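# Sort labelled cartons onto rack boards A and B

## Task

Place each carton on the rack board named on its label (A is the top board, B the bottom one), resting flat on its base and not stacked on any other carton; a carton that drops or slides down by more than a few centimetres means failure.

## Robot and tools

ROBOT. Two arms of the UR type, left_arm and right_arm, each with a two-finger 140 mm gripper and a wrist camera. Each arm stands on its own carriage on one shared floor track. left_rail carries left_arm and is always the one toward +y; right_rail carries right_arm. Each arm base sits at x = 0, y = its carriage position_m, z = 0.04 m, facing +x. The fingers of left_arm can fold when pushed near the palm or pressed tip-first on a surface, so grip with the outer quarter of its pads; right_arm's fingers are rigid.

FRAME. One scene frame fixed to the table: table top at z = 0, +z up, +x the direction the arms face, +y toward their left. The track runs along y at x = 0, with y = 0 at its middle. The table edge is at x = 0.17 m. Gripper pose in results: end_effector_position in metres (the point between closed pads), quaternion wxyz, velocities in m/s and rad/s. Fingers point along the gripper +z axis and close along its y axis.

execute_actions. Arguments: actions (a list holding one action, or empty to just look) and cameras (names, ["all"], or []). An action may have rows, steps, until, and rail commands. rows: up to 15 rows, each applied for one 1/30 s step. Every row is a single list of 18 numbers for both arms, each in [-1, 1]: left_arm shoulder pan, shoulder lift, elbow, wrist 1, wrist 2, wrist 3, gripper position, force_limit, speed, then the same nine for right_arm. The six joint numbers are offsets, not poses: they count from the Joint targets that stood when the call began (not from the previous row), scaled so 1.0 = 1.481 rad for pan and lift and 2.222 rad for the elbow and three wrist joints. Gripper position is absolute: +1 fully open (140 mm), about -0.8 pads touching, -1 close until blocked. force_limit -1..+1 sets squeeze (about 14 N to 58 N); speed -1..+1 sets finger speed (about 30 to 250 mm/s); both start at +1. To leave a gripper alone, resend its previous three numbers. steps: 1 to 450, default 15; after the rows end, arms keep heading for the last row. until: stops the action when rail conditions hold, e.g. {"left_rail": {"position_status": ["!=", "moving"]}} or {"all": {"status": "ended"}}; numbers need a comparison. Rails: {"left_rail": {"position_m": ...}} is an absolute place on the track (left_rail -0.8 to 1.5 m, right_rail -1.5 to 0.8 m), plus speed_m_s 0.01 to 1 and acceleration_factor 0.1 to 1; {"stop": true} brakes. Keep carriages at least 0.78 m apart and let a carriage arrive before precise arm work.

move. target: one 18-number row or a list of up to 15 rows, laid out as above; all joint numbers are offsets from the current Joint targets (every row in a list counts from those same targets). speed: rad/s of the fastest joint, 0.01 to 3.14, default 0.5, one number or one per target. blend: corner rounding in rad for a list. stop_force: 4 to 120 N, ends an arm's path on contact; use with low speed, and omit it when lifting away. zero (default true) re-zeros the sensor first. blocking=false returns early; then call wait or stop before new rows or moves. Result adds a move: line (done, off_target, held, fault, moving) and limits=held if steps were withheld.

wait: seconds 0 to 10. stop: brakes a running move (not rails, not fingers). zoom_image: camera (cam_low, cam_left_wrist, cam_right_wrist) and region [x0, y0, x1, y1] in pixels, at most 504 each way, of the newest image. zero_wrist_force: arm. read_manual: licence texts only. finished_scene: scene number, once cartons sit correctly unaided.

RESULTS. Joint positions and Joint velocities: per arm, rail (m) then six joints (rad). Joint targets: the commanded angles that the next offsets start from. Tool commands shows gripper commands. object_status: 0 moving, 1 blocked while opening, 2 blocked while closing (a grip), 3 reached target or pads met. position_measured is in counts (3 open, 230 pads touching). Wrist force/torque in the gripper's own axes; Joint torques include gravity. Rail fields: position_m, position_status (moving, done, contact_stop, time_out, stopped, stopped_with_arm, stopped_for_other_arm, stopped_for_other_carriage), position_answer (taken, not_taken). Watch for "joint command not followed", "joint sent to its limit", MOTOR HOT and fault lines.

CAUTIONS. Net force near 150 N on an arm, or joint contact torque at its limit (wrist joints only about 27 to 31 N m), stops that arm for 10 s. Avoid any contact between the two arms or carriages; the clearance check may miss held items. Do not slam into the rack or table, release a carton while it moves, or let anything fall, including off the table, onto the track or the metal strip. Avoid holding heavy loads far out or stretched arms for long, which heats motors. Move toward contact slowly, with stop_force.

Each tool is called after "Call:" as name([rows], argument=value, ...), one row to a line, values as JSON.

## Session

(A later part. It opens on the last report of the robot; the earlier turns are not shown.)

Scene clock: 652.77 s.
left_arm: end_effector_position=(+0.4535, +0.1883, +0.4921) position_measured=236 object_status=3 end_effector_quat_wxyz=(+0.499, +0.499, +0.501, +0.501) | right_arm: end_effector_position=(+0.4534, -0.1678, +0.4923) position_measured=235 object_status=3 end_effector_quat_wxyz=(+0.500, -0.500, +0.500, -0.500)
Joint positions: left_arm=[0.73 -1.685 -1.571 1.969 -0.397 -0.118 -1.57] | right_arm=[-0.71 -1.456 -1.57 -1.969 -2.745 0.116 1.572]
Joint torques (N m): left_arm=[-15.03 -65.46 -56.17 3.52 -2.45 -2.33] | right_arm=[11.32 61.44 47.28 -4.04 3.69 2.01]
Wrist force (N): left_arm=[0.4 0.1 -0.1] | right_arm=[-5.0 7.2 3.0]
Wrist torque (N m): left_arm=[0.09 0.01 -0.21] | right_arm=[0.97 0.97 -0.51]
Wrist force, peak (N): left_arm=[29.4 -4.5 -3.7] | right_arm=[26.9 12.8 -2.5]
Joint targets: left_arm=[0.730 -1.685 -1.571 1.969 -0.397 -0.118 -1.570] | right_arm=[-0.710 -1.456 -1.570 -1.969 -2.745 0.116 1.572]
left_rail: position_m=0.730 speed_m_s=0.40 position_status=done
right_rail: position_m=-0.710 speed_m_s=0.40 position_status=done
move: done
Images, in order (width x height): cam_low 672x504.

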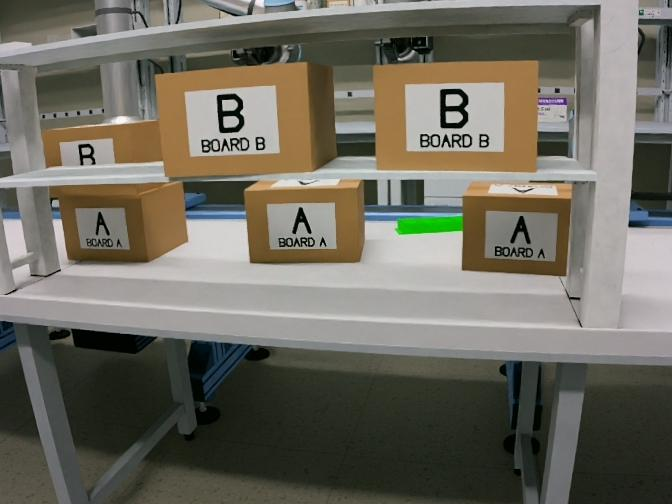

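Call:
execute_actions([
  {"left_rail":{"position_m":0.223,"speed_m_s":0.4},"right_rail":{"position_m":-1.217,"speed_m_s":0.4},"steps":200,"until":{"all":{"status":"ended"}}},
])

Call:
move([
  [0.0152,0.0608,0.0489,-0.0898,0.0101,0,-1,-1,-1,-0.0152,-0.0608,-0.0489,0.0898,-0.0101,0,-1,-1,-1],
  [0.0152,0.1533,0.0878,-0.1904,0.0101,0,-1,-1,-1,-0.0152,-0.1533,-0.0878,0.1904,-0.0101,0,-1,-1,-1],
], speed=0.3, blend=0.02, stop_force=30)

Call:
move(target=[0,0,0,0,0.12,0,-1,-1,-1,0,0,0,0,-0.12,0,-1,-1,-1], speed=0.08, stop_force=42, cameras=["cam_low"])

Call:
move([
  [0,-0.0499,-0.0175,0.0507,0,0,-1,-1,-1,0,0.0499,0.0175,-0.0507,0,0,-1,-1,-1],
  [0,-0.0925,-0.0389,0.1005,0,0,-1,-1,-1,0,0.0925,0.0389,-0.1005,0,0,-1,-1,-1],
], speed=0.07, blend=0.02, cameras=["cam_low"])

Call:
zoom_image(camera="cam_low", region=[0, 0, 342, 300])

Scene clock: 678.10 s.
left_arm: end_effector_position=(+0.4535, -0.3187, +0.4922) position_measured=236 object_status=3 end_effector_quat_wxyz=(+0.499, +0.499, +0.501, +0.501) | right_arm: end_effector_position=(+0.4534, -0.6748, +0.4925) position_measured=235 object_status=3 end_effector_quat_wxyz=(+0.500, -0.500, +0.500, -0.500)
Joint positions: left_arm=[0.223 -1.685 -1.571 1.969 -0.397 -0.118 -1.57] | right_arm=[-1.217 -1.456 -1.57 -1.969 -2.745 0.116 1.572]
Joint torques (N m): left_arm=[-5.66 -47.22 -50.73 0.78 -0.84 -2.82] | right_arm=[-13.48 43.89 32.77 -2.32 2.9 1.94]
Wrist force (N): left_arm=[0.0 -0.1 -0.3] | right_arm=[-5.1 6.8 2.8]
Wrist torque (N m): left_arm=[0.03 0.10 -0.21] | right_arm=[0.88 0.99 -0.51]
Wrist force, peak (N): left_arm=[0.9 0.2 -0.3] | right_arm=[-6.5 7.1 2.8]
Joint targets: left_arm=[0.223 -1.685 -1.571 1.969 -0.397 -0.118 -1.570] | right_arm=[-1.217 -1.456 -1.570 -1.969 -2.745 0.116 1.572]
Tool commands: left_gripper/position=-1.0 left_gripper/force_limit=-1.0 left_gripper/speed=-1.0 right_gripper/position=-1.0 right_gripper/force_limit=-1.0 right_gripper/speed=-1.0
left_rail: position_m=0.223 speed_m_s=0.40 position_status=done
right_rail: position_m=-1.217 speed_m_s=0.40 position_status=done

Scene clock: 680.67 s.
left_arm: end_effector_position=(+0.4656, -0.3171, +0.2800) position_measured=236 object_status=3 end_effector_quat_wxyz=(+0.499, +0.499, +0.501, +0.501) | right_arm: end_effector_position=(+0.4655, -0.6764, +0.2803) position_measured=235 object_status=3 end_effector_quat_wxyz=(+0.500, -0.499, +0.501, -0.500)
Joint positions: left_arm=[0.223 -1.663 -1.344 2.164 -0.82 -0.096 -1.57] | right_arm=[-1.217 -1.479 -1.797 -2.164 -2.322 0.094 1.572]
Joint torques (N m): left_arm=[12.98 -35.31 -21.74 -2.3 2.16 -2.39] | right_arm=[-14.58 45.77 21.67 2.82 -3.17 1.78]
Wrist force (N): left_arm=[0.2 -0.1 0.0] | right_arm=[-5.3 6.8 2.8]
Wrist torque (N m): left_arm=[0.05 0.06 -0.20] | right_arm=[0.83 1.03 -0.54]
Wrist force, peak (N): left_arm=[-0.3 2.2 0.0] | right_arm=[-5.1 8.4 3.3]
Joint targets: left_arm=[0.223 -1.663 -1.344 2.164 -0.820 -0.096 -1.570] | right_arm=[-1.217 -1.479 -1.797 -2.164 -2.322 0.094 1.572]
left_rail: position_m=0.223 speed_m_s=0.40 position_status=done
right_rail: position_m=-1.217 speed_m_s=0.40 position_status=done
move: done

Scene clock: 684.10 s.
left_arm: end_effector_position=(+0.4623, -0.3662, +0.2799) position_measured=236 object_status=3 end_effector_quat_wxyz=(+0.534, +0.534, +0.463, +0.464) | right_arm: end_effector_position=(+0.4621, -0.6275, +0.2803) position_measured=235 object_status=3 end_effector_quat_wxyz=(+0.535, -0.534, +0.463, -0.463)
Joint positions: left_arm=[0.223 -1.663 -1.344 2.164 -0.82 0.049 -1.57] | right_arm=[-1.217 -1.479 -1.797 -2.165 -2.322 -0.051 1.572]
Joint torques (N m): left_arm=[-34.15 -36 -61.95 -2.07 8.08 -2.45] | right_arm=[28.27 45.39 50.29 2.9 -5.93 1.94]
Wrist force (N): left_arm=[41.7 14.3 -9.7] | right_arm=[35.9 -9.0 -7.8]
Wrist torque (N m): left_arm=[-0.27 1.49 -0.42] | right_arm=[1.21 1.77 -0.29]
Wrist force, peak (N): left_arm=[54.3 19.3 -12.1] | right_arm=[49.5 -15.6 -13.6]
Joint targets: left_arm=[0.223 -1.663 -1.344 2.164 -0.820 0.049 -1.570] | right_arm=[-1.217 -1.479 -1.797 -2.165 -2.322 -0.051 1.572]
left_rail: position_m=0.223 speed_m_s=0.40 position_status=done
right_rail: position_m=-1.217 speed_m_s=0.40 position_status=done
move: contact (left_arm, right_arm); left_arm: the wrist 2 is farthest, 0.121 rad from its target; right_arm: the wrist 2 is farthest, 0.122 rad from its target
Images, in order (width x height): cam_low 672x504.

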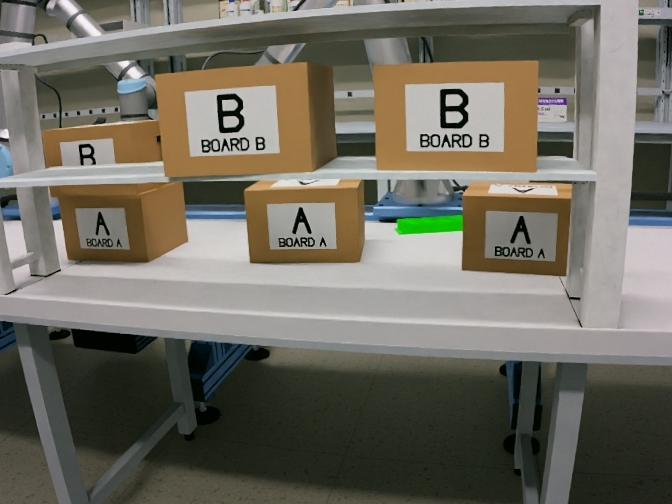

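Scene clock: 687.70 s.
left_arm: end_effector_position=(+0.4622, -0.3663, +0.3898) position_measured=236 object_status=3 end_effector_quat_wxyz=(+0.534, +0.534, +0.463, +0.464) | right_arm: end_effector_position=(+0.4620, -0.6274, +0.3902) position_measured=235 object_status=3 end_effector_quat_wxyz=(+0.535, -0.534, +0.463, -0.463)
Joint positions: left_arm=[0.223 -1.663 -1.481 2.078 -0.597 0.049 -1.57] | right_arm=[-1.217 -1.479 -1.66 -2.078 -2.545 -0.051 1.572]
Joint torques (N m): left_arm=[-34.09 -66.95 -75.91 -0.92 19.19 -2.36] | right_arm=[29.74 61.87 61.9 0.76 -19.76 1.86]
Wrist force (N): left_arm=[37.6 -12.1 -4.6] | right_arm=[32.5 16.3 -1.7]
Wrist torque (N m): left_arm=[0.35 1.46 -0.02] | right_arm=[0.56 1.95 -0.45]
Wrist force, peak (N): left_arm=[50.0 -11.3 -5.9] | right_arm=[45.4 15.7 -3.4]
Joint targets: left_arm=[0.223 -1.663 -1.481 2.078 -0.597 0.049 -1.570] | right_arm=[-1.217 -1.479 -1.660 -2.078 -2.545 -0.051 1.572]
left_rail: position_m=0.223 speed_m_s=0.40 position_status=done
right_rail: position_m=-1.217 speed_m_s=0.40 position_status=done
move: done
Images, in order (width x height): cam_low 672x504.

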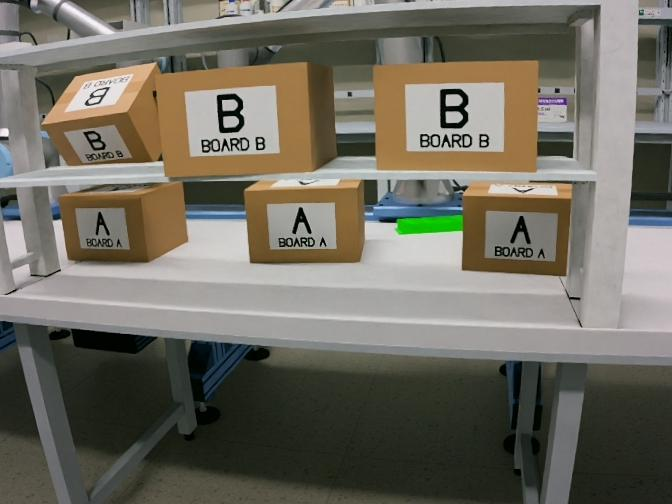

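Scaled by 1.474.

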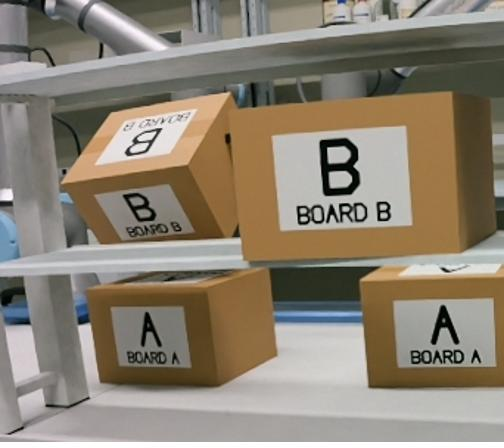

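Call:
move([
  [0,0.0426,0.0214,-0.0498,0,0,-1,-1,-1,0,-0.0426,-0.0214,0.0498,0,0,-1,-1,-1],
  [0,0.0925,0.0389,-0.1005,0,0,-1,-1,-1,0,-0.0925,-0.0389,0.1005,0,0,-1,-1,-1],
], speed=0.05, blend=0.02)

Call:
move([
  [0,0,0,0,-0.0635,0,-1,-1,-1,0,0,0,0,0.0635,0,-1,-1,-1],
  [0.0442,0.0084,-0.0078,0.0022,-0.034,0,-1,-1,-1,-0.0442,-0.0084,0.0078,-0.0022,0.034,0,-1,-1,-1],
], speed=0.12)

Call:
move(target=[0,0,0,0,0.12,0,-1,-1,-1,0,0,0,0,-0.12,0,-1,-1,-1], speed=0.08, stop_force=42, cameras=["cam_low"])

Call:
move([
  [0,-0.0491,-0.0172,0.05,0,0,-1,-1,-1,0,0.0491,0.0172,-0.05,0,0,-1,-1,-1],
  [0,-0.0912,-0.0385,0.0993,0,0,-1,-1,-1,0,0.0912,0.0385,-0.0993,0,0,-1,-1,-1],
], speed=0.07, blend=0.02, cameras=["cam_low"])

Call:
zoom_image(camera="cam_low", region=[0, 0, 342, 300])

Scene clock: 709.93 s.
left_arm: end_effector_position=(+0.4622, -0.3662, +0.2800) position_measured=236 object_status=3 end_effector_quat_wxyz=(+0.534, +0.534, +0.463, +0.464) | right_arm: end_effector_position=(+0.4620, -0.6274, +0.2804) position_measured=235 object_status=3 end_effector_quat_wxyz=(+0.535, -0.534, +0.463, -0.463)
Joint positions: left_arm=[0.223 -1.663 -1.344 2.164 -0.82 0.05 -1.57] | right_arm=[-1.217 -1.479 -1.797 -2.164 -2.322 -0.051 1.572]
Joint torques (N m): left_arm=[-16.22 -32.35 -42.98 -7.94 17.3 -1.81] | right_arm=[6.47 47.46 41 9.65 -4.94 1.88]
Wrist force (N): left_arm=[33.3 -4.2 -6.6] | right_arm=[28.2 17.0 -1.2]
Wrist torque (N m): left_arm=[0.03 1.16 -0.17] | right_arm=[0.69 1.84 -0.65]
Wrist force, peak (N): left_arm=[58.6 34.7 -27.8] | right_arm=[44.1 16.5 -3.2]
Joint targets: left_arm=[0.223 -1.663 -1.344 2.164 -0.820 0.049 -1.570] | right_arm=[-1.217 -1.479 -1.797 -2.165 -2.322 -0.051 1.572]
left_rail: position_m=0.223 speed_m_s=0.40 position_status=done
right_rail: position_m=-1.217 speed_m_s=0.40 position_status=done
move: done

Scene clock: 712.47 s.
left_arm: end_effector_position=(+0.5004, -0.3184, +0.2801) position_measured=236 object_status=3 end_effector_quat_wxyz=(+0.500, +0.500, +0.500, +0.500) | right_arm: end_effector_position=(+0.5003, -0.6752, +0.2804) position_measured=235 object_status=3 end_effector_quat_wxyz=(+0.501, -0.500, +0.500, -0.499)
Joint positions: left_arm=[0.223 -1.597 -1.332 2.147 -0.815 -0.026 -1.57] | right_arm=[-1.217 -1.544 -1.809 -2.147 -2.327 0.025 1.572]
Joint torques (N m): left_arm=[12.88 -36 -44.56 1.98 2.27 -1.61] | right_arm=[-14.48 46.27 37.04 -1.94 -3.11 2.01]
Wrist force (N): left_arm=[0.1 0.2 0.4] | right_arm=[1.0 8.0 -0.1]
Wrist torque (N m): left_arm=[0.10 0.09 -0.21] | right_arm=[1.10 -0.36 -0.55]
Wrist force, peak (N): left_arm=[33.0 -2.8 -7.2] | right_arm=[28.1 16.4 -1.2]
Joint targets: left_arm=[0.223 -1.597 -1.332 2.147 -0.815 -0.026 -1.570] | right_arm=[-1.217 -1.544 -1.809 -2.147 -2.327 0.025 1.572]
left_rail: position_m=0.223 speed_m_s=0.40 position_status=done
right_rail: position_m=-1.217 speed_m_s=0.40 position_status=done
move: done

Scene clock: 715.87 s.
left_arm: end_effector_position=(+0.4972, -0.3664, +0.2801) position_measured=236 object_status=3 end_effector_quat_wxyz=(+0.534, +0.534, +0.463, +0.464) | right_arm: end_effector_position=(+0.4969, -0.6267, +0.2804) position_measured=235 object_status=3 end_effector_quat_wxyz=(+0.535, -0.535, +0.463, -0.462)
Joint positions: left_arm=[0.223 -1.597 -1.332 2.147 -0.815 0.116 -1.57] | right_arm=[-1.217 -1.544 -1.809 -2.147 -2.327 -0.118 1.572]
Joint torques (N m): left_arm=[-38.62 -34.81 -51.6 -7.09 8.51 -0.48] | right_arm=[33.21 46.78 51.38 8.21 -5.84 2.12]
Wrist force (N): left_arm=[44.0 14.7 -2.7] | right_arm=[41.5 -5.6 -4.4]
Wrist torque (N m): left_arm=[-0.37 1.61 -0.44] | right_arm=[1.50 0.64 -0.34]
Wrist force, peak (N): left_arm=[56.0 17.6 -3.1] | right_arm=[54.3 -9.1 -6.9]
Joint targets: left_arm=[0.223 -1.597 -1.332 2.147 -0.815 0.116 -1.570] | right_arm=[-1.217 -1.544 -1.809 -2.147 -2.327 -0.118 1.572]
left_rail: position_m=0.223 speed_m_s=0.40 position_status=done
right_rail: position_m=-1.217 speed_m_s=0.40 position_status=done
move: contact (left_arm, right_arm); left_arm: the wrist 2 is farthest, 0.125 rad from its target; right_arm: the wrist 2 is farthest, 0.123 rad from its target
Images, in order (width x height): cam_low 672x504.

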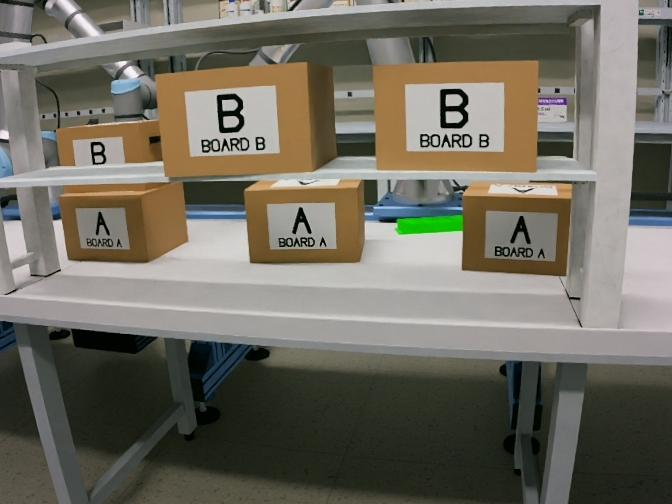

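Scene clock: 719.40 s.
left_arm: end_effector_position=(+0.4972, -0.3665, +0.3899) position_measured=236 object_status=3 end_effector_quat_wxyz=(+0.534, +0.534, +0.463, +0.464) | right_arm: end_effector_position=(+0.4969, -0.6267, +0.3903) position_measured=235 object_status=3 end_effector_quat_wxyz=(+0.535, -0.535, +0.463, -0.462)
Joint positions: left_arm=[0.223 -1.597 -1.467 2.062 -0.594 0.116 -1.57] | right_arm=[-1.217 -1.544 -1.674 -2.062 -2.547 -0.118 1.572]
Joint torques (N m): left_arm=[-18.78 -71.9 -75.95 -0.89 18.42 -0.54] | right_arm=[9.75 62.82 64.28 1.08 -20.26 1.84]
Wrist force (N): left_arm=[38.9 -9.8 -5.0] | right_arm=[39.8 18.5 -4.5]
Wrist torque (N m): left_arm=[0.17 1.47 -0.13] | right_arm=[1.04 0.72 -0.63]
Wrist force, peak (N): left_arm=[49.9 -10.9 -6.1] | right_arm=[52.0 19.3 -6.7]
Joint targets: left_arm=[0.223 -1.597 -1.467 2.061 -0.594 0.116 -1.570] | right_arm=[-1.217 -1.544 -1.674 -2.062 -2.548 -0.118 1.572]
left_rail: position_m=0.223 speed_m_s=0.40 position_status=done
right_rail: position_m=-1.217 speed_m_s=0.40 position_status=done
move: done
Images, in order (width x height): cam_low 672x504.

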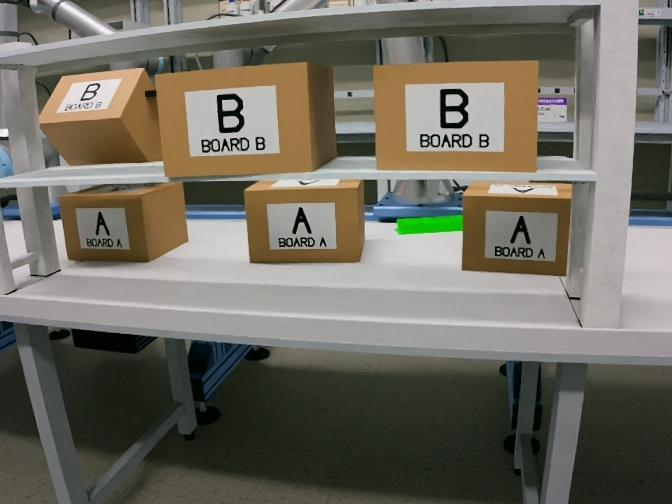

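Scaled by 1.474.

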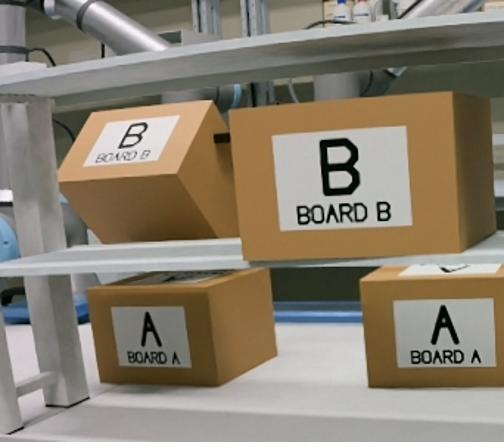

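Call:
move([
  [0,0.0421,0.0213,-0.0493,0,0,-1,-1,-1,0,-0.0421,-0.0213,0.0493,0,0,-1,-1,-1],
  [0,0.0912,0.0385,-0.0993,0,0,-1,-1,-1,0,-0.0912,-0.0385,0.0993,0,0,-1,-1,-1],
], speed=0.05, blend=0.02)

Call:
move([
  [0,0,0,0,-0.0639,0,-1,-1,-1,0,0,0,0,0.0639,0,-1,-1,-1],
  [-0.0227,-0.0043,0.004,-0.0011,-0.0791,0,-1,-1,-1,0.0227,0.0043,-0.004,0.0011,0.0791,0,-1,-1,-1],
], speed=0.12)

Call:
move(target=[0,0,0,0,0.12,0,-1,-1,-1,0,0,0,0,-0.12,0,-1,-1,-1], speed=0.08, stop_force=42, cameras=["cam_low"])

Call:
move([
  [0,-0.0494,-0.0174,0.0503,0,0,-1,-1,-1,0,0.0494,0.0174,-0.0503,0,0,-1,-1,-1],
  [0,-0.0918,-0.0387,0.0999,0,0,-1,-1,-1,0,0.0918,0.0387,-0.0999,0,0,-1,-1,-1],
], speed=0.07, blend=0.02, cameras=["cam_low"])

Call:
zoom_image(camera="cam_low", region=[0, 0, 342, 300])

Scene clock: 736.43 s.
left_arm: end_effector_position=(+0.4972, -0.3664, +0.2802) position_measured=236 object_status=3 end_effector_quat_wxyz=(+0.534, +0.534, +0.463, +0.464) | right_arm: end_effector_position=(+0.4969, -0.6267, +0.2805) position_measured=235 object_status=3 end_effector_quat_wxyz=(+0.535, -0.535, +0.463, -0.462)
Joint positions: left_arm=[0.223 -1.597 -1.332 2.147 -0.815 0.116 -1.57] | right_arm=[-1.217 -1.544 -1.809 -2.147 -2.327 -0.118 1.572]
Joint torques (N m): left_arm=[-32.04 -18.89 -31.26 -6.9 6.84 -0.33] | right_arm=[39.21 27.89 33.26 9.56 -21.2 1.83]
Wrist force (N): left_arm=[35.4 22.4 1.4] | right_arm=[49.7 -20.7 2.1]
Wrist torque (N m): left_arm=[-0.48 1.46 -0.52] | right_arm=[1.94 0.86 -0.14]
Wrist force, peak (N): left_arm=[49.2 -10.8 -6.5] | right_arm=[65.7 -29.1 0.1]
Joint targets: left_arm=[0.223 -1.597 -1.332 2.147 -0.815 0.116 -1.570] | right_arm=[-1.217 -1.544 -1.809 -2.147 -2.327 -0.118 1.572]
left_rail: position_m=0.223 speed_m_s=0.40 position_status=done
right_rail: position_m=-1.217 speed_m_s=0.40 position_status=done
move: done

Scene clock: 738.73 s.
left_arm: end_effector_position=(+0.4827, -0.3184, +0.2800) position_measured=236 object_status=3 end_effector_quat_wxyz=(+0.500, +0.500, +0.500, +0.500) | right_arm: end_effector_position=(+0.4826, -0.6747, +0.2804) position_measured=235 object_status=3 end_effector_quat_wxyz=(+0.501, -0.500, +0.499, -0.499)
Joint positions: left_arm=[0.223 -1.63 -1.338 2.156 -0.817 -0.06 -1.57] | right_arm=[-1.217 -1.511 -1.803 -2.156 -2.325 0.057 1.572]
Joint torques (N m): left_arm=[-16.78 -76.7 -22.89 -2.28 -2.14 -0.2] | right_arm=[13.04 70.73 22.48 3.18 4.27 1.72]
Wrist force (N): left_arm=[0.3 0.3 0.0] | right_arm=[2.4 5.0 0.4]
Wrist torque (N m): left_arm=[0.11 0.03 -0.21] | right_arm=[0.45 -0.70 -0.55]
Wrist force, peak (N): left_arm=[34.8 21.6 1.6] | right_arm=[49.7 -20.8 2.3]
Joint targets: left_arm=[0.223 -1.631 -1.338 2.156 -0.817 -0.060 -1.570] | right_arm=[-1.217 -1.511 -1.803 -2.156 -2.325 0.057 1.572]
left_rail: position_m=0.223 speed_m_s=0.40 position_status=done
right_rail: position_m=-1.217 speed_m_s=0.40 position_status=done
move: done

Scene clock: 741.77 s.
left_arm: end_effector_position=(+0.4793, -0.3658, +0.2800) position_measured=236 object_status=3 end_effector_quat_wxyz=(+0.533, +0.534, +0.464, +0.464) | right_arm: end_effector_position=(+0.4790, -0.6269, +0.2803) position_measured=235 object_status=3 end_effector_quat_wxyz=(+0.535, -0.534, +0.463, -0.463)
Joint positions: left_arm=[0.223 -1.631 -1.338 2.156 -0.817 0.08 -1.57] | right_arm=[-1.217 -1.511 -1.803 -2.156 -2.325 -0.084 1.572]
Joint torques (N m): left_arm=[-11.95 -44.24 -63.23 -2.82 7.55 -0.28] | right_arm=[10.89 38.49 53.47 1.55 -5.87 1.77]
Wrist force (N): left_arm=[39.9 9.5 -7.2] | right_arm=[43.4 -5.8 -9.8]
Wrist torque (N m): left_arm=[-0.14 1.47 -0.35] | right_arm=[0.70 0.24 -0.36]
Wrist force, peak (N): left_arm=[54.0 14.9 -9.5] | right_arm=[57.4 -11.8 -14.4]
Joint targets: left_arm=[0.223 -1.631 -1.338 2.156 -0.817 0.080 -1.570] | right_arm=[-1.217 -1.511 -1.803 -2.156 -2.325 -0.084 1.572]
left_rail: position_m=0.223 speed_m_s=0.40 position_status=done
right_rail: position_m=-1.217 speed_m_s=0.40 position_status=done
move: contact (left_arm, right_arm); left_arm: the wrist 2 is farthest, 0.127 rad from its target; right_arm: the wrist 2 is farthest, 0.126 rad from its target
Images, in order (width x height): cam_low 672x504.

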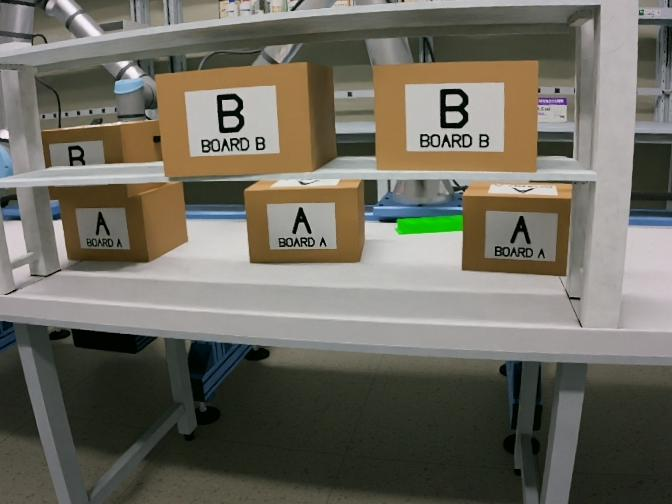

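Scene clock: 745.33 s.
left_arm: end_effector_position=(+0.4793, -0.3659, +0.3898) position_measured=236 object_status=3 end_effector_quat_wxyz=(+0.533, +0.534, +0.464, +0.464) | right_arm: end_effector_position=(+0.4790, -0.6269, +0.3901) position_measured=235 object_status=3 end_effector_quat_wxyz=(+0.535, -0.534, +0.463, -0.463)
Joint positions: left_arm=[0.223 -1.631 -1.474 2.07 -0.596 0.08 -1.57] | right_arm=[-1.217 -1.511 -1.667 -2.07 -2.546 -0.084 1.572]
Joint torques (N m): left_arm=[-13.97 -70.85 -75.05 -1.11 20.94 -0.12] | right_arm=[11 60.38 62.5 0.35 -18.52 1.99]
Wrist force (N): left_arm=[37.0 -11.0 -4.7] | right_arm=[38.9 13.4 -4.3]
Wrist torque (N m): left_arm=[0.35 1.43 0.00] | right_arm=[0.24 0.38 -0.46]
Wrist force, peak (N): left_arm=[49.5 -10.7 -5.4] | right_arm=[52.4 12.4 -4.5]
Joint targets: left_arm=[0.223 -1.631 -1.474 2.070 -0.595 0.080 -1.570] | right_arm=[-1.217 -1.511 -1.667 -2.070 -2.546 -0.084 1.572]
left_rail: position_m=0.223 speed_m_s=0.40 position_status=done
right_rail: position_m=-1.217 speed_m_s=0.40 position_status=done
move: done
Images, in order (width x height): cam_low 672x504.

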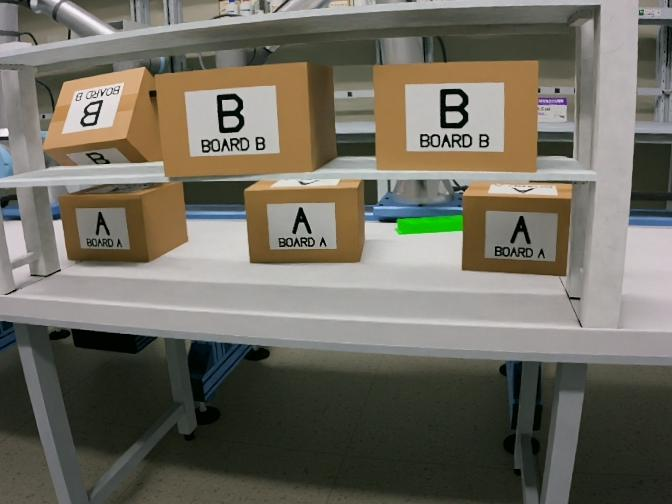

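Scaled by 1.474.

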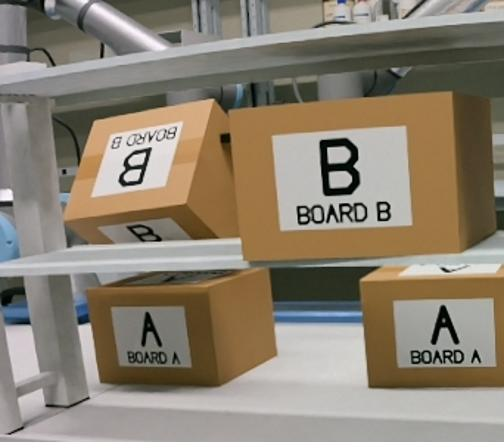

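Call:
move([
  [0,0.0424,0.0213,-0.0496,0,0,-1,-1,-1,0,-0.0424,-0.0213,0.0496,0,0,-1,-1,-1],
  [0,0.0918,0.0387,-0.0999,0,0,-1,-1,-1,0,-0.0918,-0.0387,0.0999,0,0,-1,-1,-1],
], speed=0.05, blend=0.02, cameras=["cam_low"])

Call:
move(target=[0,0,0,0,-0.0639,0,-1,-1,-1,0,0,0,0,0.0639,0,-1,-1,-1], speed=0.1, cameras=["cam_low"])

Call:
zoom_image(camera="cam_low", region=[0, 90, 200, 270])

Scene clock: 767.83 s.
left_arm: end_effector_position=(+0.4793, -0.3658, +0.2801) position_measured=236 object_status=3 end_effector_quat_wxyz=(+0.533, +0.534, +0.464, +0.464) | right_arm: end_effector_position=(+0.4790, -0.6269, +0.2804) position_measured=235 object_status=3 end_effector_quat_wxyz=(+0.535, -0.534, +0.463, -0.463)
Joint positions: left_arm=[0.223 -1.631 -1.338 2.156 -0.817 0.08 -1.57] | right_arm=[-1.217 -1.511 -1.803 -2.156 -2.325 -0.084 1.572]
Joint torques (N m): left_arm=[-38.69 -12.07 -34.95 -8.91 20.32 -0.03] | right_arm=[12.36 31.92 26.86 6.5 -2.81 1.94]
Wrist force (N): left_arm=[47.9 31.7 -6.6] | right_arm=[27.8 -12.1 -2.6]
Wrist torque (N m): left_arm=[-0.77 1.71 -0.64] | right_arm=[0.89 0.07 -0.30]
Wrist force, peak (N): left_arm=[64.8 41.7 -9.2] | right_arm=[49.6 14.5 -5.7]
Joint targets: left_arm=[0.223 -1.631 -1.338 2.156 -0.817 0.080 -1.570] | right_arm=[-1.217 -1.511 -1.803 -2.156 -2.325 -0.084 1.572]
left_rail: position_m=0.223 speed_m_s=0.40 position_status=done
right_rail: position_m=-1.217 speed_m_s=0.40 position_status=done
move: done
Images, in order (width x height): cam_low 672x504.

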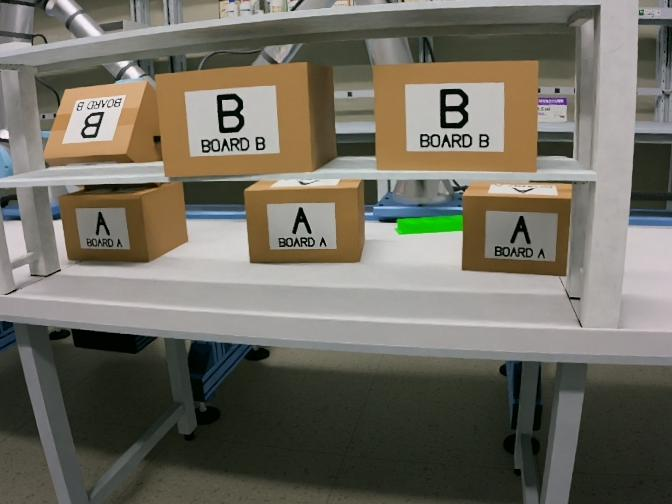

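Scene clock: 769.70 s.
left_arm: end_effector_position=(+0.4826, -0.3176, +0.2800) position_measured=236 object_status=3 end_effector_quat_wxyz=(+0.499, +0.500, +0.500, +0.501) | right_arm: end_effector_position=(+0.4825, -0.6750, +0.2803) position_measured=235 object_status=3 end_effector_quat_wxyz=(+0.501, -0.500, +0.500, -0.499)
Joint positions: left_arm=[0.223 -1.631 -1.338 2.156 -0.817 -0.062 -1.57] | right_arm=[-1.217 -1.511 -1.803 -2.156 -2.325 0.058 1.572]
Joint torques (N m): left_arm=[13.88 -78.78 -22.14 1.76 -3.02 -0.18] | right_arm=[10.31 70.65 21.59 -1.67 3.83 1.73]
Wrist force (N): left_arm=[0.2 0.4 -0.1] | right_arm=[1.9 9.2 0.1]
Wrist torque (N m): left_arm=[0.13 0.07 -0.20] | right_arm=[1.38 -0.57 -0.55]
Wrist force, peak (N): left_arm=[47.7 31.1 -6.4] | right_arm=[28.3 -11.1 -2.2]
Joint targets: left_arm=[0.223 -1.631 -1.338 2.156 -0.817 -0.062 -1.570] | right_arm=[-1.217 -1.511 -1.803 -2.156 -2.325 0.058 1.572]
left_rail: position_m=0.223 speed_m_s=0.40 position_status=done
right_rail: position_m=-1.217 speed_m_s=0.40 position_status=done
move: done
Images, in order (width x height): cam_low 672x504.

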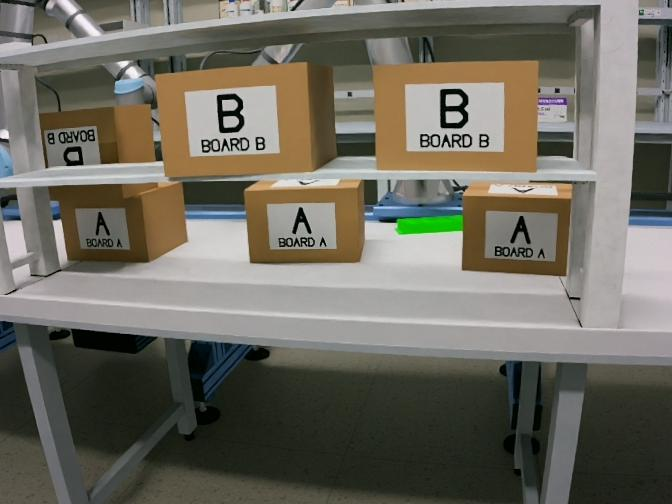

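Scaled by 2.520.

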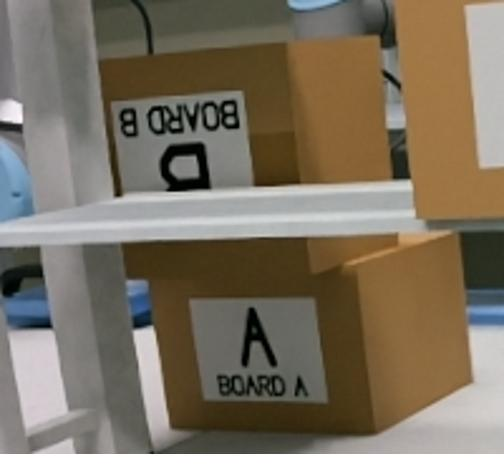

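Call:
move(target=[0.1718,0.0772,-0.0375,-0.0144,0.101,0,-1,-1,-1,-0.1718,-0.0772,0.0375,0.0144,-0.101,0,-1,-1,-1], speed=0.12, stop_force=12, cameras=["all"])

Scene clock: 814.17 s.
left_arm: end_effector_position=(+0.6246, -0.3072, +0.2481) position_measured=236 object_status=3 end_effector_quat_wxyz=(+0.492, +0.492, +0.508, +0.508) | right_arm: end_effector_position=(+0.6245, -0.6854, +0.2485) position_measured=235 object_status=3 end_effector_quat_wxyz=(+0.493, -0.492, +0.507, -0.507)
Joint positions: left_arm=[0.223 -1.376 -1.224 2.073 -0.849 0.162 -1.57] | right_arm=[-1.217 -1.765 -1.917 -2.073 -2.293 -0.166 1.572]
Joint torques (N m): left_arm=[12.5 -45.75 -44.55 -3.26 2.87 0.13] | right_arm=[-14.47 56.81 36.91 3.95 -3.12 1.67]
Wrist force (N): left_arm=[0.3 0.2 0.0] | right_arm=[1.5 9.6 0.0]
Wrist torque (N m): left_arm=[0.11 0.05 -0.23] | right_arm=[1.39 -0.52 -0.53]
Wrist force, peak (N): left_arm=[1.1 -0.2 -0.2] | right_arm=[1.4 10.1 0.2]
Joint targets: left_arm=[0.223 -1.376 -1.224 2.073 -0.849 0.162 -1.570] | right_arm=[-1.217 -1.765 -1.917 -2.073 -2.293 -0.166 1.572]
left_rail: position_m=0.223 speed_m_s=0.40 position_status=done
right_rail: position_m=-1.217 speed_m_s=0.40 position_status=done
move: done
camera_calibration:
cam_left_wrist: T_world_to_cam=[[-0.0181419, -0.00270159, 0.999832, -0.228528], [-0.307137, -0.95163, -0.00814432, -0.102363], [0.951492, -0.307233, 0.0164346, -0.510011], [0, 0, 0, 1]] pos_world=[0.449687, -0.254722, 0.236037]
cam_right_wrist: T_world_to_cam=[[-0.0120497, 0.0242725, -0.999633, 0.279492], [-0.282704, 0.958836, 0.0266897, 0.828912], [0.959131, 0.282922, -0.00469171, -0.227848], [0, 0, 0, 1]] pos_world=[0.456241, -0.737112, 0.256197]

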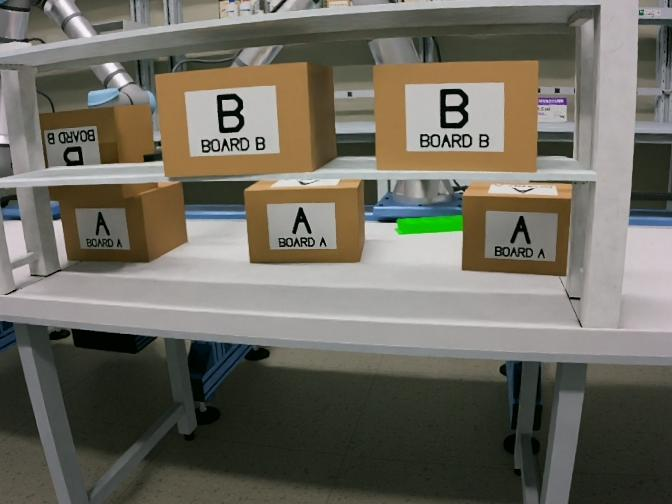

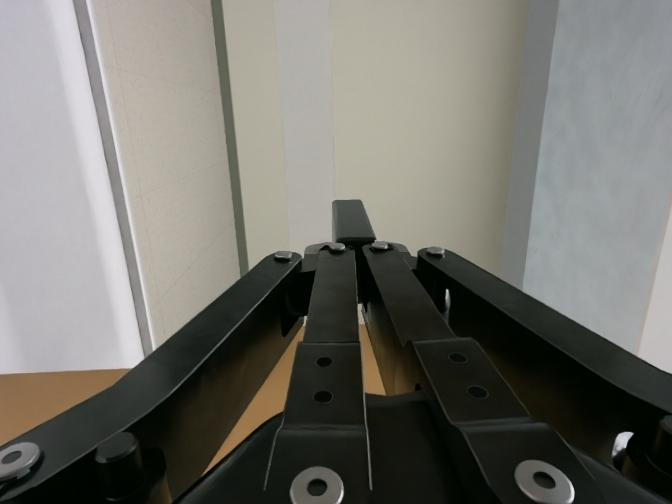

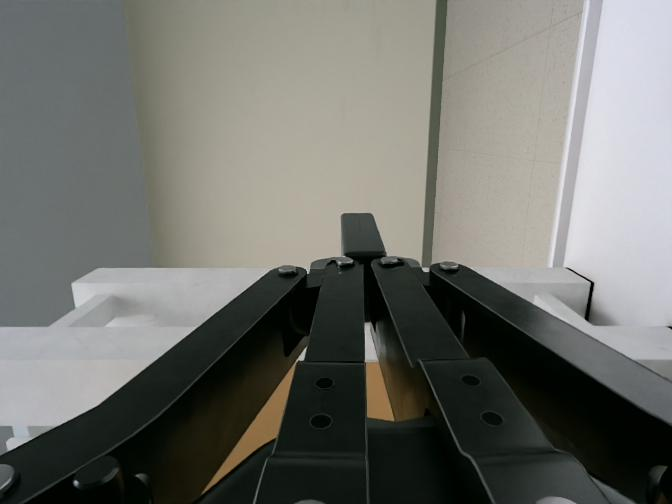

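Call:
move(target=[0,0,0,0,0.13,0,-1,-1,-1,0,0,0,0,-0.13,0,-1,-1,-1], speed=0.08, stop_force=40)

Call:
move([
  [-0.051,-0.0647,0.0037,0.0394,-0.034,0,-1,-1,-1,0.051,0.0647,-0.0037,-0.0394,0.034,0,-1,-1,-1],
  [-0.1115,-0.1323,-0.0007,0.0889,-0.0743,0,-1,-1,-1,0.1115,0.1323,0.0007,-0.0889,0.0743,0,-1,-1,-1],
], speed=0.06, blend=0.02, cameras=["cam_low"])

Call:
zoom_image(camera="cam_low", region=[0, 0, 342, 300])

Scene clock: 827.83 s.
left_arm: end_effector_position=(+0.6216, -0.3657, +0.2481) position_measured=236 object_status=3 end_effector_quat_wxyz=(+0.534, +0.534, +0.464, +0.464) | right_arm: end_effector_position=(+0.6211, -0.6263, +0.2485) position_measured=235 object_status=3 end_effector_quat_wxyz=(+0.535, -0.535, +0.463, -0.462)
Joint positions: left_arm=[0.223 -1.376 -1.224 2.073 -0.849 0.334 -1.57] | right_arm=[-1.217 -1.765 -1.917 -2.073 -2.293 -0.34 1.572]
Joint torques (N m): left_arm=[-39.57 -46.97 -45.97 -2.97 7.34 0.46] | right_arm=[34.62 56.97 50.68 3.82 -5.36 1.78]
Wrist force (N): left_arm=[38.4 9.5 -0.8] | right_arm=[39.2 -0.5 -4.1]
Wrist torque (N m): left_arm=[-0.19 1.57 -0.39] | right_arm=[1.64 0.43 -0.34]
Wrist force, peak (N): left_arm=[51.4 13.0 -1.7] | right_arm=[51.4 -4.1 -5.8]
Joint targets: left_arm=[0.223 -1.376 -1.224 2.073 -0.849 0.334 -1.570] | right_arm=[-1.217 -1.765 -1.917 -2.073 -2.293 -0.340 1.572]
left_rail: position_m=0.223 speed_m_s=0.40 position_status=done
right_rail: position_m=-1.217 speed_m_s=0.40 position_status=done
move: contact (left_arm, right_arm); left_arm: the wrist 2 is farthest, 0.117 rad from its target; right_arm: the wrist 2 is farthest, 0.115 rad from its target

Scene clock: 831.67 s.
left_arm: end_effector_position=(+0.5276, -0.3658, +0.3600) position_measured=236 object_status=3 end_effector_quat_wxyz=(+0.534, +0.534, +0.464, +0.464) | right_arm: end_effector_position=(+0.5271, -0.6263, +0.3604) position_measured=235 object_status=3 end_effector_quat_wxyz=(+0.535, -0.535, +0.463, -0.462)
Joint positions: left_arm=[0.223 -1.541 -1.42 2.071 -0.652 0.169 -1.57] | right_arm=[-1.217 -1.6 -1.721 -2.071 -2.49 -0.175 1.572]
Joint torques (N m): left_arm=[-33.94 -75.35 -74.99 -0.74 7.04 -0.25] | right_arm=[33.13 68.33 63.43 1.53 -5.23 1.85]
Wrist force (N): left_arm=[37.7 -10.3 -4.8] | right_arm=[39.8 20.4 -4.6]
Wrist torque (N m): left_arm=[0.35 1.48 -0.15] | right_arm=[1.09 0.49 -0.66]
Wrist force, peak (N): left_arm=[57.8 -8.8 -7.4] | right_arm=[60.4 19.3 -5.0]
Joint targets: left_arm=[0.223 -1.541 -1.420 2.071 -0.652 0.169 -1.570] | right_arm=[-1.217 -1.600 -1.721 -2.071 -2.490 -0.175 1.572]
left_rail: position_m=0.223 speed_m_s=0.40 position_status=done
right_rail: position_m=-1.217 speed_m_s=0.40 position_status=done
move: done
Images, in order (width x height): cam_low 672x504.

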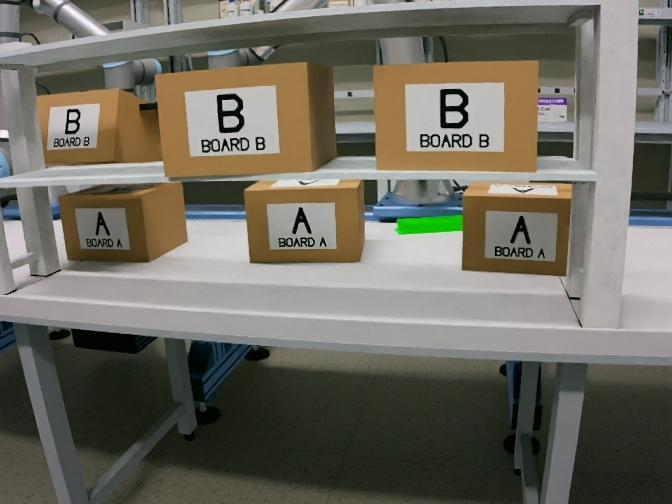

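Scaled by 1.474.

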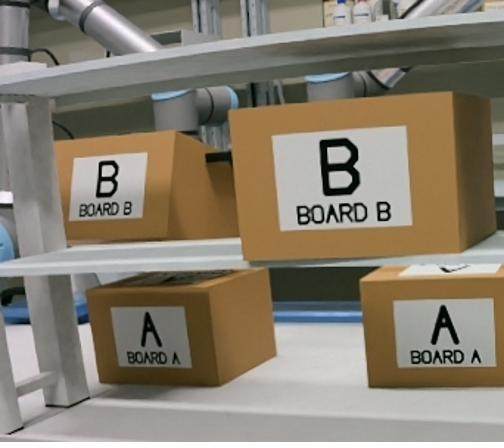

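Call:
move([
  [0,0.0296,0.0123,-0.032,0,0,-1,-1,-1,0,-0.0296,-0.0123,0.032,0,0,-1,-1,-1],
  [0,0.0591,0.0233,-0.0626,0,0,-1,-1,-1,0,-0.0591,-0.0233,0.0626,0,0,-1,-1,-1],
], speed=0.05, blend=0.02, stop_force=35, cameras=["cam_low"])

Call:
zoom_image(camera="cam_low", region=[0, 0, 342, 300])

Scene clock: 848.00 s.
left_arm: end_effector_position=(+0.5275, -0.3658, +0.2899) position_measured=236 object_status=3 end_effector_quat_wxyz=(+0.534, +0.534, +0.464, +0.464) | right_arm: end_effector_position=(+0.5271, -0.6259, +0.2988) position_measured=235 object_status=3 end_effector_quat_wxyz=(+0.535, -0.535, +0.463, -0.462)
Joint positions: left_arm=[0.223 -1.541 -1.332 2.123 -0.791 0.169 -1.57] | right_arm=[-1.217 -1.6 -1.798 -2.117 -2.368 -0.175 1.572]
Joint torques (N m): left_arm=[-27.04 -17.9 -31.12 -6.65 16.94 0.27] | right_arm=[26.16 67.36 60.17 1.36 -12.14 1.92]
Wrist force (N): left_arm=[35.3 23.3 -4.8] | right_arm=[49.5 8.2 -4.7]
Wrist torque (N m): left_arm=[-0.45 1.35 -0.56] | right_arm=[1.47 0.59 -0.49]
Wrist force, peak (N): left_arm=[46.7 -9.5 -6.1] | right_arm=[57.8 -22.3 -7.2]
Joint targets: left_arm=[0.223 -1.541 -1.332 2.123 -0.791 0.169 -1.570] | right_arm=[-1.217 -1.600 -1.798 -2.117 -2.368 -0.175 1.572]
left_rail: position_m=0.223 speed_m_s=0.40 position_status=done
right_rail: position_m=-1.217 speed_m_s=0.40 position_status=done
move: contact (right_arm); right_arm: the wrist 1 is farthest, 0.017 rad from its target
Images, in order (width x height): cam_low 672x504.

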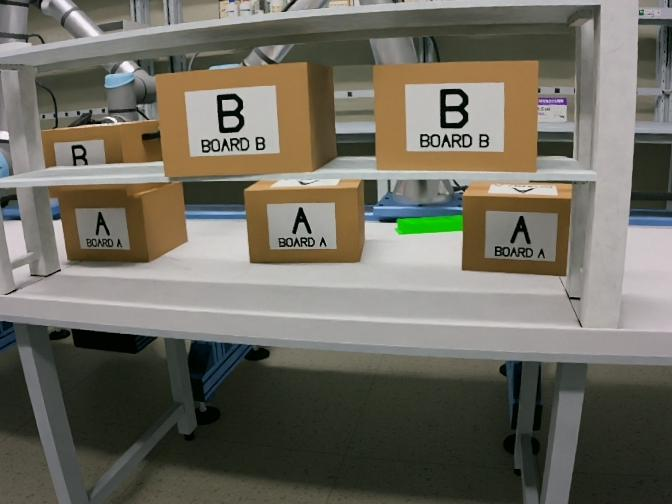

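Scaled by 1.474.

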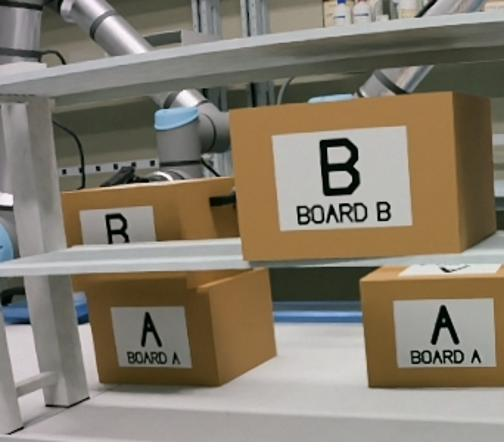

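Call:
move([
  [0,0,0,0,-0.0626,0,-1,-1,-1,0,0,0,0,0.0626,0,-1,-1,-1],
  [-0.0442,-0.0103,0.0091,-0.0023,-0.0921,0,-1,-1,-1,0.0442,0.0024,-0.0118,0.0101,0.0921,0,-1,-1,-1],
], speed=0.12)

Call:
move(target=[0,0,0,0,0.13,0,-1,-1,-1,0,0,0,0,-0.13,0,-1,-1,-1], speed=0.08, stop_force=42)

Call:
move([
  [0,-0.0481,-0.018,0.05,0,0,-1,-1,-1,0,0.0481,0.018,-0.05,0,0,-1,-1,-1],
  [0,-0.0891,-0.04,0.0993,0,0,-1,-1,-1,0,0.0891,0.04,-0.0993,0,0,-1,-1,-1],
], speed=0.07, blend=0.02, cameras=["cam_low"])

Call:
zoom_image(camera="cam_low", region=[0, 0, 342, 300])

Scene clock: 869.00 s.
left_arm: end_effector_position=(+0.4955, -0.3188, +0.2901) position_measured=236 object_status=3 end_effector_quat_wxyz=(+0.500, +0.500, +0.500, +0.500) | right_arm: end_effector_position=(+0.4954, -0.6731, +0.2901) position_measured=235 object_status=3 end_effector_quat_wxyz=(+0.502, -0.501, +0.499, -0.498)
Joint positions: left_arm=[0.223 -1.606 -1.347 2.143 -0.796 -0.035 -1.57] | right_arm=[-1.217 -1.535 -1.794 -2.143 -2.345 0.029 1.572]
Joint torques (N m): left_arm=[-17.16 -76.72 -21.66 -2.37 -2.2 0.06] | right_arm=[9.25 70.99 22.19 3.68 3.69 1.91]
Wrist force (N): left_arm=[0.3 0.0 0.0] | right_arm=[2.8 3.7 -6.4]
Wrist torque (N m): left_arm=[0.05 0.05 -0.21] | right_arm=[0.14 -0.76 -0.53]
Wrist force, peak (N): left_arm=[35.7 24.2 -4.7] | right_arm=[49.7 8.7 -4.7]
Joint targets: left_arm=[0.223 -1.607 -1.347 2.143 -0.796 -0.035 -1.570] | right_arm=[-1.217 -1.535 -1.794 -2.143 -2.345 0.030 1.572]
left_rail: position_m=0.223 speed_m_s=0.40 position_status=done
right_rail: position_m=-1.217 speed_m_s=0.40 position_status=done
move: done

Scene clock: 872.03 s.
left_arm: end_effector_position=(+0.4922, -0.3654, +0.2901) position_measured=236 object_status=3 end_effector_quat_wxyz=(+0.533, +0.533, +0.464, +0.464) | right_arm: end_effector_position=(+0.4916, -0.6258, +0.2901) position_measured=235 object_status=3 end_effector_quat_wxyz=(+0.535, -0.535, +0.463, -0.462)
Joint positions: left_arm=[0.223 -1.607 -1.348 2.143 -0.796 0.102 -1.57] | right_arm=[-1.217 -1.535 -1.794 -2.143 -2.345 -0.11 1.572]
Joint torques (N m): left_arm=[-16.44 -40.54 -64.24 -2.44 7.34 0.28] | right_arm=[13.02 39.32 53.6 1.88 -5.59 1.87]
Wrist force (N): left_arm=[40.1 10.0 -7.2] | right_arm=[43.0 -5.9 -11.9]
Wrist torque (N m): left_arm=[-0.15 1.44 -0.36] | right_arm=[0.45 0.25 -0.38]
Wrist force, peak (N): left_arm=[54.3 16.4 -9.8] | right_arm=[56.5 -9.6 -14.0]
Joint targets: left_arm=[0.223 -1.607 -1.348 2.143 -0.796 0.102 -1.570] | right_arm=[-1.217 -1.535 -1.794 -2.143 -2.345 -0.110 1.572]
left_rail: position_m=0.223 speed_m_s=0.40 position_status=done
right_rail: position_m=-1.217 speed_m_s=0.40 position_status=done
move: contact (left_arm, right_arm); left_arm: the wrist 2 is farthest, 0.152 rad from its target; right_arm: the wrist 2 is farthest, 0.149 rad from its target

Scene clock: 875.57 s.
left_arm: end_effector_position=(+0.4922, -0.3653, +0.4002) position_measured=236 object_status=3 end_effector_quat_wxyz=(+0.533, +0.533, +0.464, +0.464) | right_arm: end_effector_position=(+0.4916, -0.6258, +0.4002) position_measured=235 object_status=3 end_effector_quat_wxyz=(+0.536, -0.535, +0.463, -0.462)
Joint positions: left_arm=[0.223 -1.607 -1.479 2.054 -0.576 0.102 -1.57] | right_arm=[-1.217 -1.535 -1.662 -2.054 -2.566 -0.11 1.572]
Joint torques (N m): left_arm=[-18.86 -70.87 -73.6 -0.84 19.83 0.21] | right_arm=[12.18 62.92 63.27 0.39 -18.05 1.92]
Wrist force (N): left_arm=[36.6 -10.7 -4.6] | right_arm=[39.3 14.9 -11.1]
Wrist torque (N m): left_arm=[0.40 1.42 -0.13] | right_arm=[-0.09 0.29 -0.56]
Wrist force, peak (N): left_arm=[48.5 -10.8 -6.2] | right_arm=[51.7 14.9 -12.5]
Joint targets: left_arm=[0.223 -1.607 -1.479 2.054 -0.575 0.102 -1.570] | right_arm=[-1.217 -1.535 -1.662 -2.054 -2.566 -0.110 1.572]
left_rail: position_m=0.223 speed_m_s=0.40 position_status=done
right_rail: position_m=-1.217 speed_m_s=0.40 position_status=done
move: done
Images, in order (width x height): cam_low 672x504.

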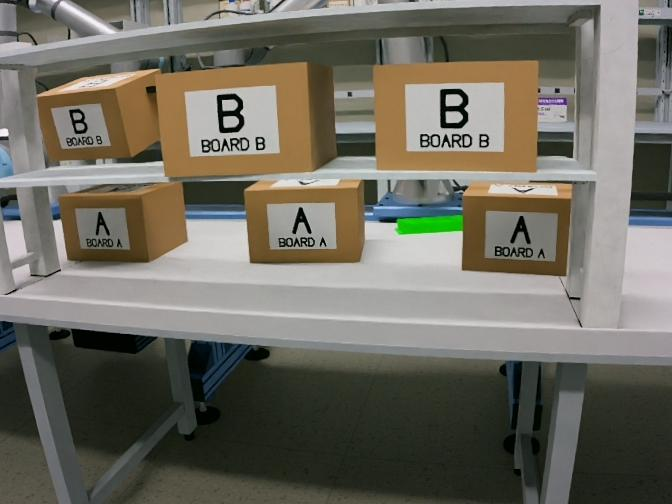

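Scaled by 1.474.

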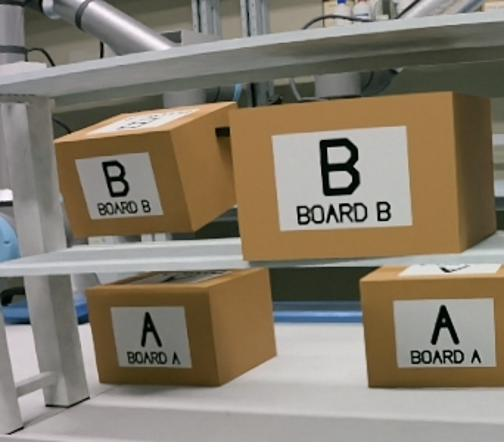

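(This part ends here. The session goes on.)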